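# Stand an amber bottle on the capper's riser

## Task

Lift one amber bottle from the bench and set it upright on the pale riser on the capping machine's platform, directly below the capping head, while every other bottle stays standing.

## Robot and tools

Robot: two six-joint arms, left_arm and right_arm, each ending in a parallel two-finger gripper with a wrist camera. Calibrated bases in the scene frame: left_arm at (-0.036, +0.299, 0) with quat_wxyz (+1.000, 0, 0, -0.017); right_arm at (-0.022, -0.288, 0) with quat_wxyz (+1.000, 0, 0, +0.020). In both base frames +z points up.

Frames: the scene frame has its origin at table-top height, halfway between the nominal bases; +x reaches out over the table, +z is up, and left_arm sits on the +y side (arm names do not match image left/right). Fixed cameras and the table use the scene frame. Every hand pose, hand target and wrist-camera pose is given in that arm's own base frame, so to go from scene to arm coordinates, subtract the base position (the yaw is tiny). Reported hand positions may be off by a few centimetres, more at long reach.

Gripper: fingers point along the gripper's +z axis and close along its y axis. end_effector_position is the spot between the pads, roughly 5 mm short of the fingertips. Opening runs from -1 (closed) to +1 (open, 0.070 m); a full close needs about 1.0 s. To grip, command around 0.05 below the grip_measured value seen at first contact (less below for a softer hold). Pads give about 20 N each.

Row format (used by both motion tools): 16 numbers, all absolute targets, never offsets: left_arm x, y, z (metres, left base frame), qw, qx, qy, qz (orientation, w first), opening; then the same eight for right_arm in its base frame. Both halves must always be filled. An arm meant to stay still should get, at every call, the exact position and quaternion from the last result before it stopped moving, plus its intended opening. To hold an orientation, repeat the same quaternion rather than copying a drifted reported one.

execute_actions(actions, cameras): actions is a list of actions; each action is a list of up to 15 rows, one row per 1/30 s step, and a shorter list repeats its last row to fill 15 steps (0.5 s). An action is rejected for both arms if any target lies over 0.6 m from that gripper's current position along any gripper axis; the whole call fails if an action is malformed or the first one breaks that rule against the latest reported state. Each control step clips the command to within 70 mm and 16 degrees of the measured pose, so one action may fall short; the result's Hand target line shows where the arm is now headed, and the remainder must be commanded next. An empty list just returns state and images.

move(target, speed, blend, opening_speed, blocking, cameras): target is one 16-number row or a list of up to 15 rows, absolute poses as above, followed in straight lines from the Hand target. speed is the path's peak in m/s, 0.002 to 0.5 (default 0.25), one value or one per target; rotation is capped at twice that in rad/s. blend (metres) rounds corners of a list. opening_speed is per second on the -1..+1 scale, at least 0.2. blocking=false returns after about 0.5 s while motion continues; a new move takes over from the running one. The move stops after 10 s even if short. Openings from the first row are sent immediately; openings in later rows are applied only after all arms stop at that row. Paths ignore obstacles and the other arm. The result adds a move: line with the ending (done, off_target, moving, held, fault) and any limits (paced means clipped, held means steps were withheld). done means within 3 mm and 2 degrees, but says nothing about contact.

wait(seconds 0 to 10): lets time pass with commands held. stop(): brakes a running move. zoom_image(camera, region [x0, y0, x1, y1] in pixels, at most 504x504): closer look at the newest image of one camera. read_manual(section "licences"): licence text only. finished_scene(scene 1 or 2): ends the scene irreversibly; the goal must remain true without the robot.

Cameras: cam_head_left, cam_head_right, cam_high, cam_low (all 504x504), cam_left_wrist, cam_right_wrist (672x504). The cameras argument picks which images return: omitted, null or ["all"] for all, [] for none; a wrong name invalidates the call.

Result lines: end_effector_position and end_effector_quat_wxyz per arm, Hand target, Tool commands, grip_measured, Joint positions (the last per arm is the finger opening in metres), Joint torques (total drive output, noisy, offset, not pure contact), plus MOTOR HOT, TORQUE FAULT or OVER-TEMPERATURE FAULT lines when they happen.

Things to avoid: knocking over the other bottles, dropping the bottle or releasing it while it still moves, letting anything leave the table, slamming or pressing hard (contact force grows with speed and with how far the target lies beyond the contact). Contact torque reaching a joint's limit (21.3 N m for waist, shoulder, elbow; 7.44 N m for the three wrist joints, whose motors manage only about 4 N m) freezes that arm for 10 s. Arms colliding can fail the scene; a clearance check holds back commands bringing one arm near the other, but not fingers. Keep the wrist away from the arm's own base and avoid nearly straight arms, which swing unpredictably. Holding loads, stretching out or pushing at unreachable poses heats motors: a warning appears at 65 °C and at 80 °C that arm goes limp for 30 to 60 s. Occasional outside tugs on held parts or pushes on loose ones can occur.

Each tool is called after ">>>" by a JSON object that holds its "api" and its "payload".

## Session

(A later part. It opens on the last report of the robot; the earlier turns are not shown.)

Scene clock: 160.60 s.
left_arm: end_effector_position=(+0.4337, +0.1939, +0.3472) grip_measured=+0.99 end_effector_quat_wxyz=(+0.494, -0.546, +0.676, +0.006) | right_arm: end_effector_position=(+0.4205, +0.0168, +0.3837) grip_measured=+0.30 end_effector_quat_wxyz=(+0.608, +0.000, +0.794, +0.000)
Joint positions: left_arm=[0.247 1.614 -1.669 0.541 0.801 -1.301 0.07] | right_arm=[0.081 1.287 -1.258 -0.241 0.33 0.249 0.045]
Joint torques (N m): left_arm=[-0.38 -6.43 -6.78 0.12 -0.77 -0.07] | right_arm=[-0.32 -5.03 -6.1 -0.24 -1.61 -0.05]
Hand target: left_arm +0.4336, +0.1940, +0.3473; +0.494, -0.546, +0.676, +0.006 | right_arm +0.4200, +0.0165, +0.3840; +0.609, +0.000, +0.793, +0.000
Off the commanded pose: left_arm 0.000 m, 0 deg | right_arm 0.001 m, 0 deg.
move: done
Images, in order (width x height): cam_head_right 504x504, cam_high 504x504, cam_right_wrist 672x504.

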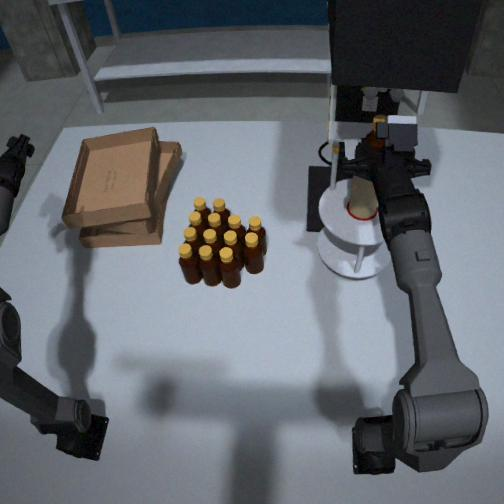

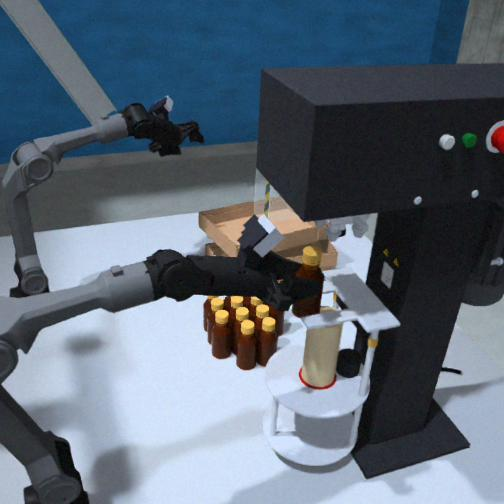

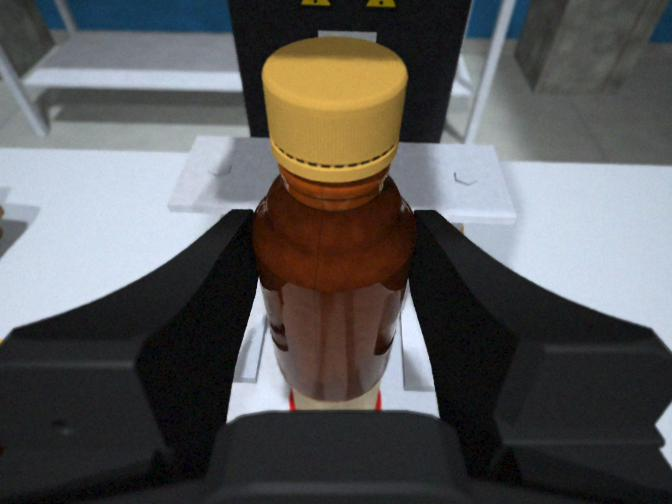

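>>> {"api": "move", "payload": {"target": [0.4336,0.194,0.3473,0.494,-0.546,0.676,0.006,1,0.452,0.0165,0.384,0.6087,0,0.7934,0,0.02], "speed": 0.05, "cameras": ["cam_right_wrist","cam_high"]}}

>>> {"api": "zoom_image", "payload": {"camera": "cam_high", "region": [250, 210, 380, 340]}}

Scene clock: 169.93 s.
left_arm: end_effector_position=(+0.4337, +0.1939, +0.3472) grip_measured=+0.99 end_effector_quat_wxyz=(+0.494, -0.546, +0.676, +0.006) | right_arm: end_effector_position=(+0.4524, +0.0167, +0.3838) grip_measured=+0.30 end_effector_quat_wxyz=(+0.608, +0.000, +0.794, +0.000)
Joint positions: left_arm=[0.247 1.614 -1.669 0.541 0.801 -1.301 0.07] | right_arm=[0.07 1.397 -1.356 -0.217 0.316 0.225 0.045]
Joint torques (N m): left_arm=[-0.37 -6.42 -6.7 0.14 -0.78 -0.1] | right_arm=[-0.52 -4.71 -6.48 -0.18 -1.68 -0.14]
Hand target: left_arm +0.4336, +0.1940, +0.3473; +0.494, -0.546, +0.676, +0.006 | right_arm +0.4520, +0.0165, +0.3840; +0.609, +0.000, +0.793, +0.000
Off the commanded pose: left_arm 0.000 m, 0 deg | right_arm 0.000 m, 0 deg.
move: done
Images, in order (width x height): cam_high 504x504, cam_right_wrist 672x504.

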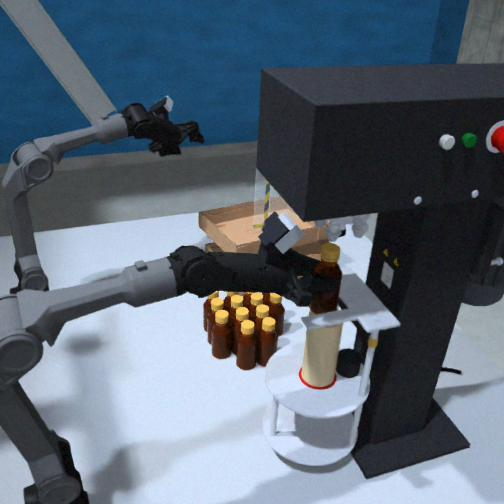

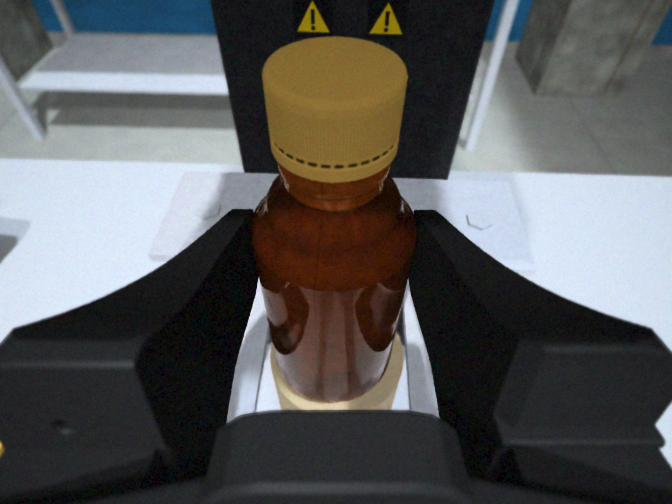

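Scaled by 3.877.

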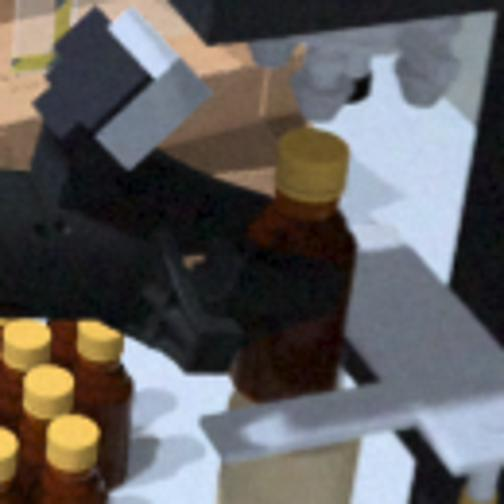

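>>> {"api": "move", "payload": {"target": [0.4336,0.194,0.3473,0.494,-0.546,0.676,0.006,1,0.462,0.0165,0.379,0.6087,0,0.7934,0,0.02], "speed": 0.04, "cameras": ["cam_right_wrist","cam_high"]}}

>>> {"api": "zoom_image", "payload": {"camera": "cam_high", "region": [270, 230, 380, 340]}}

Scene clock: 183.07 s.
left_arm: end_effector_position=(+0.4337, +0.1939, +0.3472) grip_measured=+0.99 end_effector_quat_wxyz=(+0.494, -0.546, +0.676, +0.006) | right_arm: end_effector_position=(+0.4620, +0.0167, +0.3786) grip_measured=+0.30 end_effector_quat_wxyz=(+0.608, +0.000, +0.794, +0.000)
Joint positions: left_arm=[0.247 1.614 -1.669 0.541 0.801 -1.301 0.07] | right_arm=[0.067 1.429 -1.367 -0.222 0.296 0.23 0.045]
Joint torques (N m): left_arm=[-0.45 -6.15 -6.46 0.12 -0.83 -0.06] | right_arm=[-0.42 -4.65 -7.11 -0.26 -1.71 -0.05]
Hand target: left_arm +0.4336, +0.1940, +0.3473; +0.494, -0.546, +0.676, +0.006 | right_arm +0.4620, +0.0165, +0.3790; +0.609, +0.000, +0.793, +0.000
Off the commanded pose: left_arm 0.000 m, 0 deg | right_arm 0.000 m, 0 deg.
move: done
Images, in order (width x height): cam_high 504x504, cam_right_wrist 672x504.

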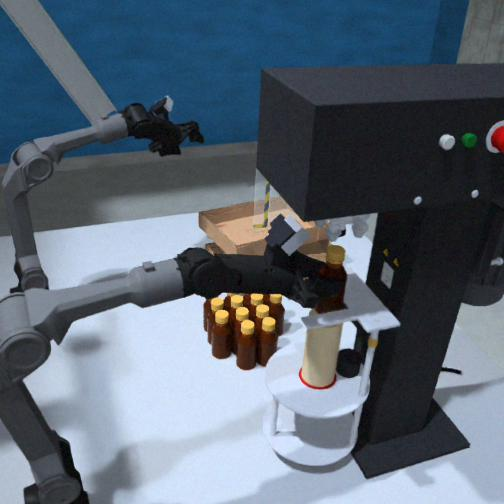

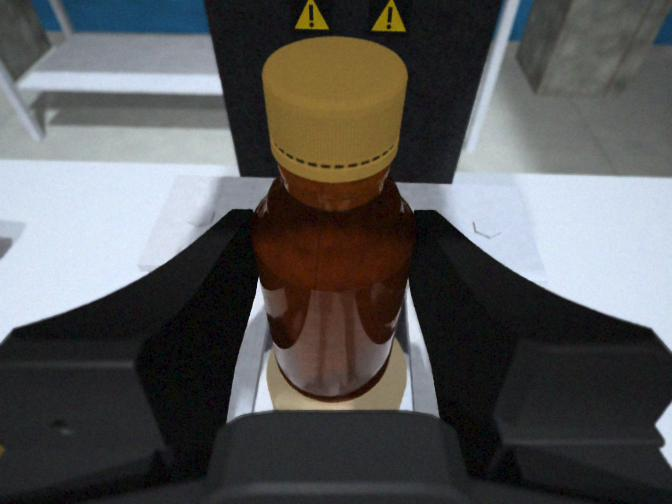

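Scaled by 4.582.

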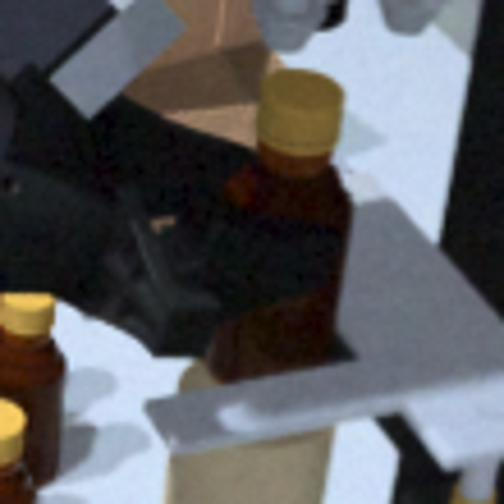

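>>> {"api": "move", "payload": {"target": [[0.4336,0.194,0.3473,0.494,-0.546,0.676,0.006,1,0.461,0.0165,0.3715,0.6087,0,0.7934,0,0.02]], "speed": 0.025, "cameras": ["cam_right_wrist","cam_high"]}}

>>> {"api": "zoom_image", "payload": {"camera": "cam_high", "region": [270, 230, 380, 340]}}

>>> {"api": "move", "payload": {"target": [[0.4336,0.194,0.3473,0.494,-0.546,0.676,0.006,1,0.461,0.0165,0.368,0.6087,0,0.7934,0,0.02]], "speed": 0.02, "cameras": ["cam_right_wrist","cam_high"]}}

>>> {"api": "zoom_image", "payload": {"camera": "cam_high", "region": [270, 230, 380, 340]}}

Scene clock: 195.13 s.
left_arm: end_effector_position=(+0.4337, +0.1939, +0.3472) grip_measured=+0.99 end_effector_quat_wxyz=(+0.494, -0.546, +0.676, +0.006) | right_arm: end_effector_position=(+0.4611, +0.0166, +0.3712) grip_measured=+0.30 end_effector_quat_wxyz=(+0.608, +0.000, +0.794, +0.000)
Joint positions: left_arm=[0.247 1.614 -1.669 0.541 0.801 -1.301 0.07] | right_arm=[0.067 1.423 -1.331 -0.247 0.266 0.256 0.045]
Joint torques (N m): left_arm=[-0.46 -6.23 -6.32 0.11 -0.83 -0.09] | right_arm=[0.21 -5.85 -6.21 -0.2 -1.74 -0.03]
Hand target: left_arm +0.4336, +0.1940, +0.3473; +0.494, -0.546, +0.676, +0.006 | right_arm +0.4610, +0.0165, +0.3715; +0.609, +0.000, +0.793, +0.000
Off the commanded pose: left_arm 0.000 m, 0 deg | right_arm 0.000 m, 0 deg.
move: done
Images, in order (width x height): cam_high 504x504, cam_right_wrist 672x504.

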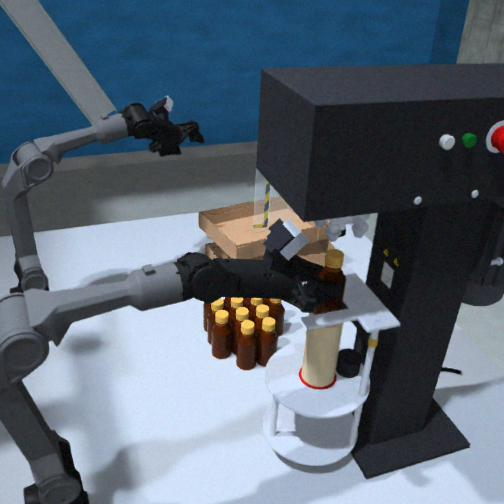

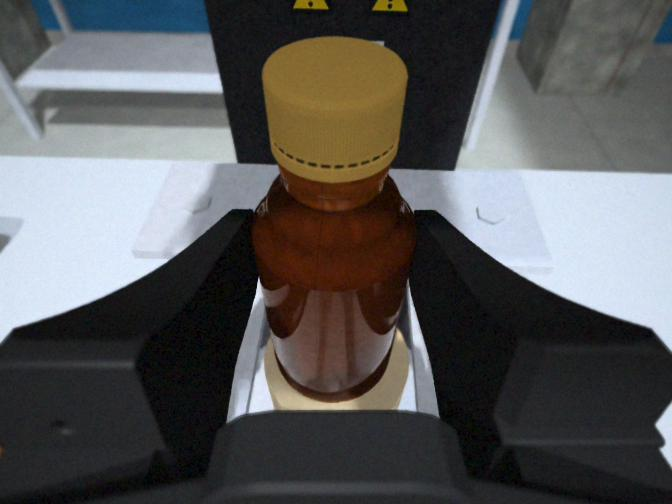

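Scaled by 4.582.

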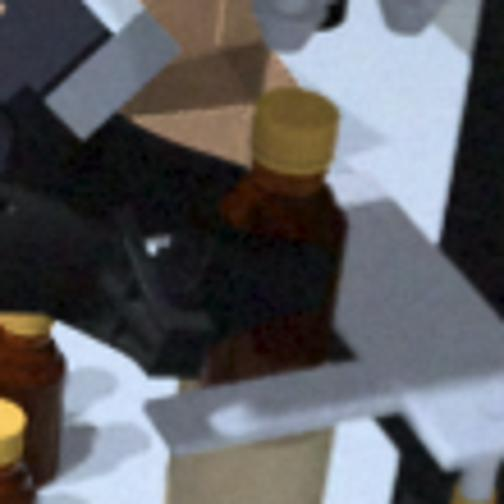

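Scene clock: 195.83 s.
left_arm: end_effector_position=(+0.4337, +0.1939, +0.3472) grip_measured=+0.99 end_effector_quat_wxyz=(+0.494, -0.546, +0.676, +0.006) | right_arm: end_effector_position=(+0.4611, +0.0166, +0.3678) grip_measured=+0.30 end_effector_quat_wxyz=(+0.608, +0.000, +0.794, +0.000)
Joint positions: left_arm=[0.247 1.614 -1.669 0.541 0.801 -1.301 0.07] | right_arm=[0.067 1.422 -1.317 -0.26 0.253 0.269 0.045]
Joint torques (N m): left_arm=[-0.59 -6.33 -6.5 0.12 -0.82 -0.07] | right_arm=[0.33 -5.39 -6.12 -0.21 -1.8 -0.07]
Hand target: left_arm +0.4336, +0.1940, +0.3473; +0.494, -0.546, +0.676, +0.006 | right_arm +0.4610, +0.0165, +0.3680; +0.609, +0.000, +0.793, +0.000
Off the commanded pose: left_arm 0.000 m, 0 deg | right_arm 0.000 m, 0 deg.
move: done
Images, in order (width x height): cam_high 504x504, cam_right_wrist 672x504.

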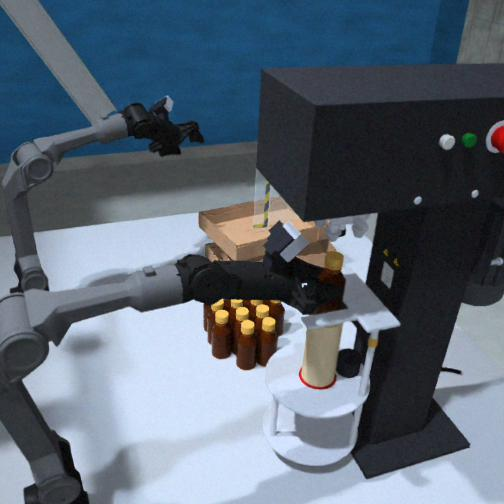

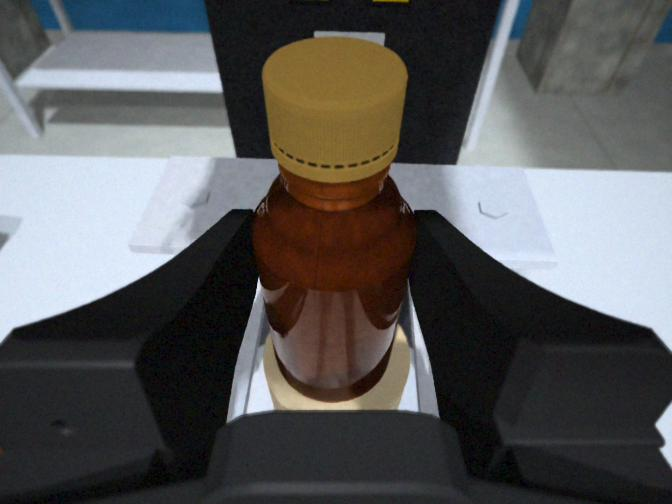

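Scaled by 4.582.

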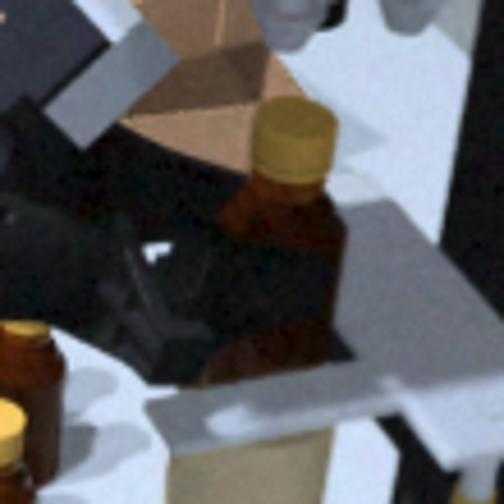

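>>> {"api": "move", "payload": {"target": [0.4336,0.194,0.3473,0.494,-0.546,0.676,0.006,1,0.461,0.0165,0.3645,0.6087,0,0.7934,0,0.02], "speed": 0.02, "cameras": ["cam_high"]}}

>>> {"api": "zoom_image", "payload": {"camera": "cam_high", "region": [270, 230, 380, 340]}}

Scene clock: 214.07 s.
left_arm: end_effector_position=(+0.4337, +0.1939, +0.3472) grip_measured=+0.99 end_effector_quat_wxyz=(+0.494, -0.546, +0.676, +0.006) | right_arm: end_effector_position=(+0.4612, +0.0167, +0.3651) grip_measured=+0.30 end_effector_quat_wxyz=(+0.610, -0.001, +0.793, +0.000)
Joint positions: left_arm=[0.247 1.614 -1.669 0.541 0.801 -1.301 0.07] | right_arm=[0.067 1.421 -1.303 -0.276 0.238 0.284 0.045]
Joint torques (N m): left_arm=[-0.54 -6.28 -6.31 0.1 -0.84 -0.05] | right_arm=[1.09 -4.81 -4.73 -0.07 -1.28 0.03]
Hand target: left_arm +0.4336, +0.1940, +0.3473; +0.494, -0.546, +0.676, +0.006 | right_arm +0.4610, +0.0165, +0.3645; +0.609, +0.000, +0.793, +0.000
Off the commanded pose: left_arm 0.000 m, 0 deg | right_arm 0.001 m, 0 deg.
move: done
Images, in order (width x height): cam_high 504x504.

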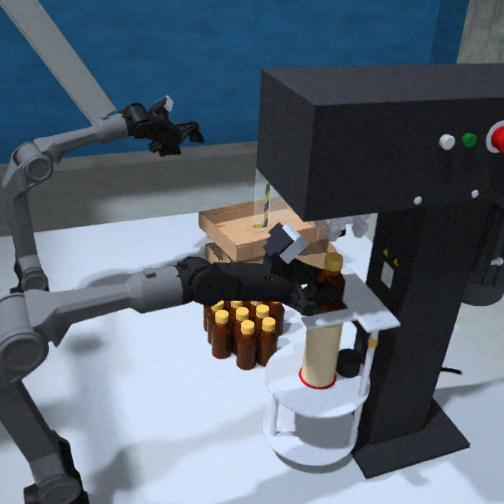

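Scaled by 4.582.

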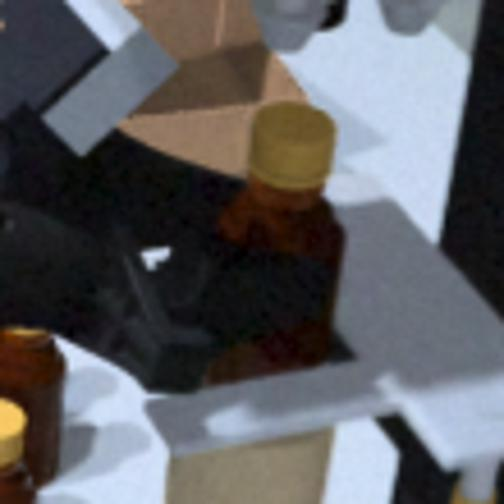

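>>> {"api": "move", "payload": {"target": [0.4336,0.194,0.3473,0.494,-0.546,0.676,0.006,1,0.461,0.0165,0.3645,0.6087,0,0.7934,0,0.5], "opening_speed": 0.3, "cameras": ["cam_high","cam_right_wrist"]}}

>>> {"api": "zoom_image", "payload": {"camera": "cam_high", "region": [270, 230, 380, 340]}}

Scene clock: 223.30 s.
left_arm: end_effector_position=(+0.4337, +0.1939, +0.3472) grip_measured=+0.99 end_effector_quat_wxyz=(+0.494, -0.546, +0.676, +0.006) | right_arm: end_effector_position=(+0.4610, +0.0166, +0.3640) grip_measured=+0.50 end_effector_quat_wxyz=(+0.608, +0.000, +0.794, +0.000)
Joint positions: left_arm=[0.247 1.614 -1.669 0.541 0.801 -1.301 0.07] | right_arm=[0.067 1.421 -1.302 -0.275 0.24 0.285 0.053]
Joint torques (N m): left_arm=[-0.69 -6.19 -6.17 0.13 -0.82 -0.07] | right_arm=[0.4 -4.82 -5.86 -0.2 -1.34 -0.22]
Hand target: left_arm +0.4336, +0.1940, +0.3473; +0.494, -0.546, +0.676, +0.006 | right_arm +0.4610, +0.0165, +0.3645; +0.609, +0.000, +0.793, +0.000
Off the commanded pose: left_arm 0.000 m, 0 deg | right_arm 0.001 m, 0 deg.
move: done
Images, in order (width x height): cam_high 504x504, cam_right_wrist 672x504.

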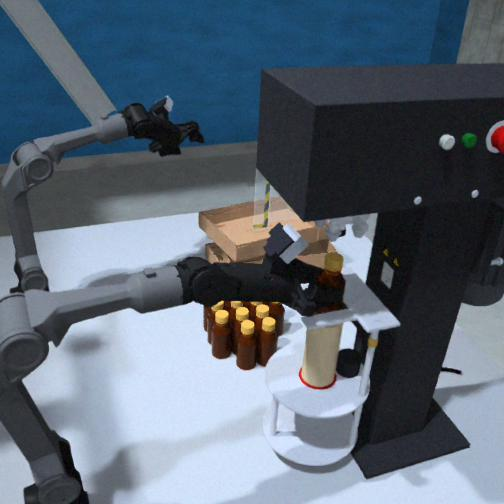

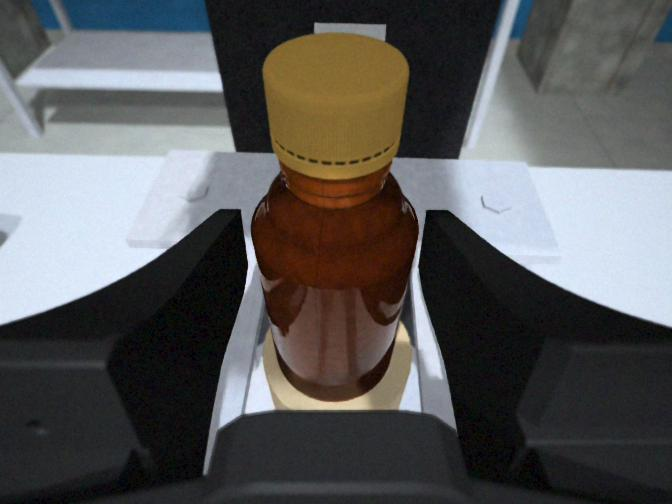

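Scaled by 4.582.

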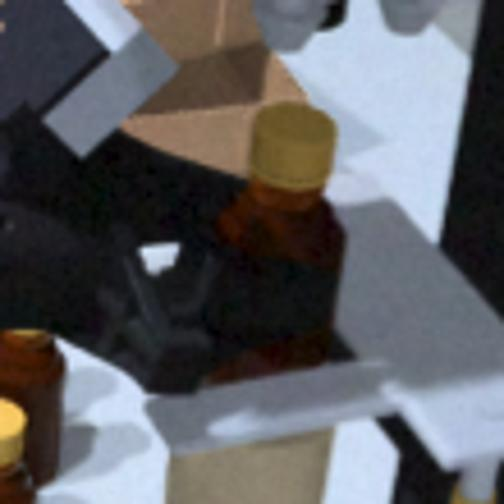

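>>> {"api": "move", "payload": {"target": [[0.4336,0.194,0.3473,0.494,-0.546,0.676,0.006,1,0.461,0.0165,0.3645,0.6087,0,0.7934,0,0.75],[0.4336,0.194,0.3473,0.494,-0.546,0.676,0.006,1,0.40,0.0165,0.368,0.6087,0,0.7934,0,0.75],[0.4336,0.194,0.3473,0.494,-0.546,0.676,0.006,1,0.31,0.0165,0.368,0.6087,0,0.7934,0,0.75]], "speed": [0.05,0.06,0.12], "opening_speed": 0.4, "cameras": ["cam_high","cam_right_wrist","cam_head_right"]}}

>>> {"api": "zoom_image", "payload": {"camera": "cam_high", "region": [200, 230, 400, 430]}}

Scene clock: 232.03 s.
left_arm: end_effector_position=(+0.4337, +0.1939, +0.3472) grip_measured=+0.99 end_effector_quat_wxyz=(+0.494, -0.546, +0.676, +0.006) | right_arm: end_effector_position=(+0.3096, +0.0163, +0.3682) grip_measured=+0.75 end_effector_quat_wxyz=(+0.609, +0.000, +0.793, +0.000)
Joint positions: left_arm=[0.247 1.614 -1.669 0.541 0.801 -1.301 0.07] | right_arm=[0.171 0.889 -0.951 -0.394 0.445 0.403 0.061]
Joint torques (N m): left_arm=[-0.7 -6.15 -6.05 0.12 -0.82 -0.04] | right_arm=[0.28 0.51 -4.56 -0.11 -1.17 -0.2]
Hand target: left_arm +0.4336, +0.1940, +0.3473; +0.494, -0.546, +0.676, +0.006 | right_arm +0.3100, +0.0165, +0.3680; +0.609, +0.000, +0.793, +0.000
Off the commanded pose: left_arm 0.000 m, 0 deg | right_arm 0.000 m, 0 deg.
move: done
Images, in order (width x height): cam_head_right 504x504, cam_high 504x504, cam_right_wrist 672x504.

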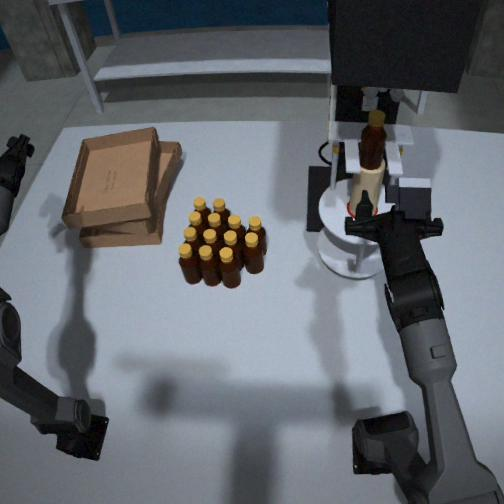

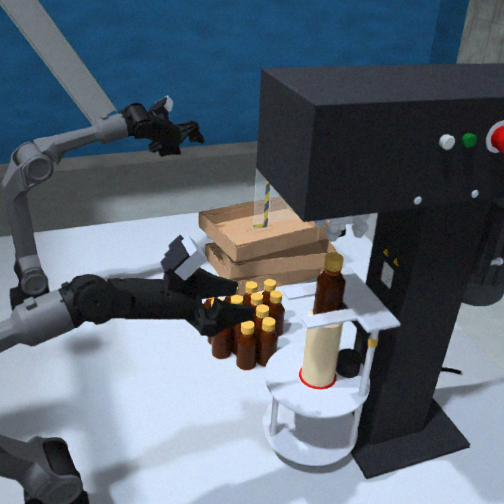

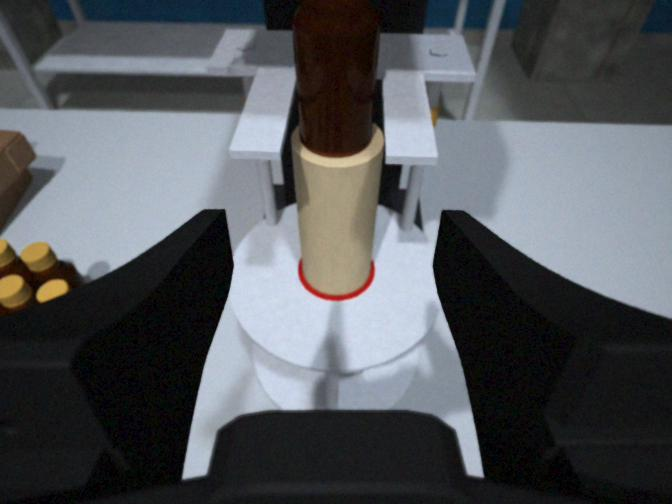

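Scaled by 2.520.

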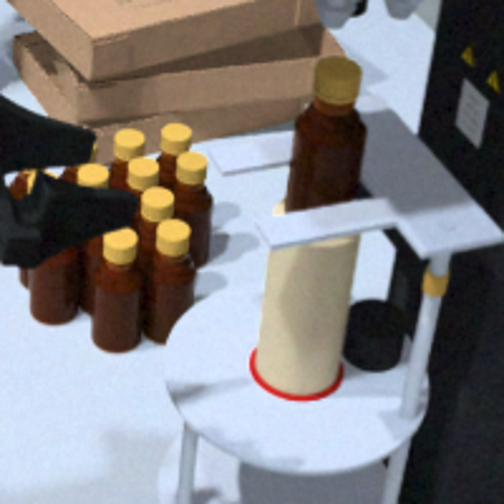

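Upright and aligned.

>>> {"api": "finished_scene", "payload": {"scene": 2}}

The scene is finished: the task was done.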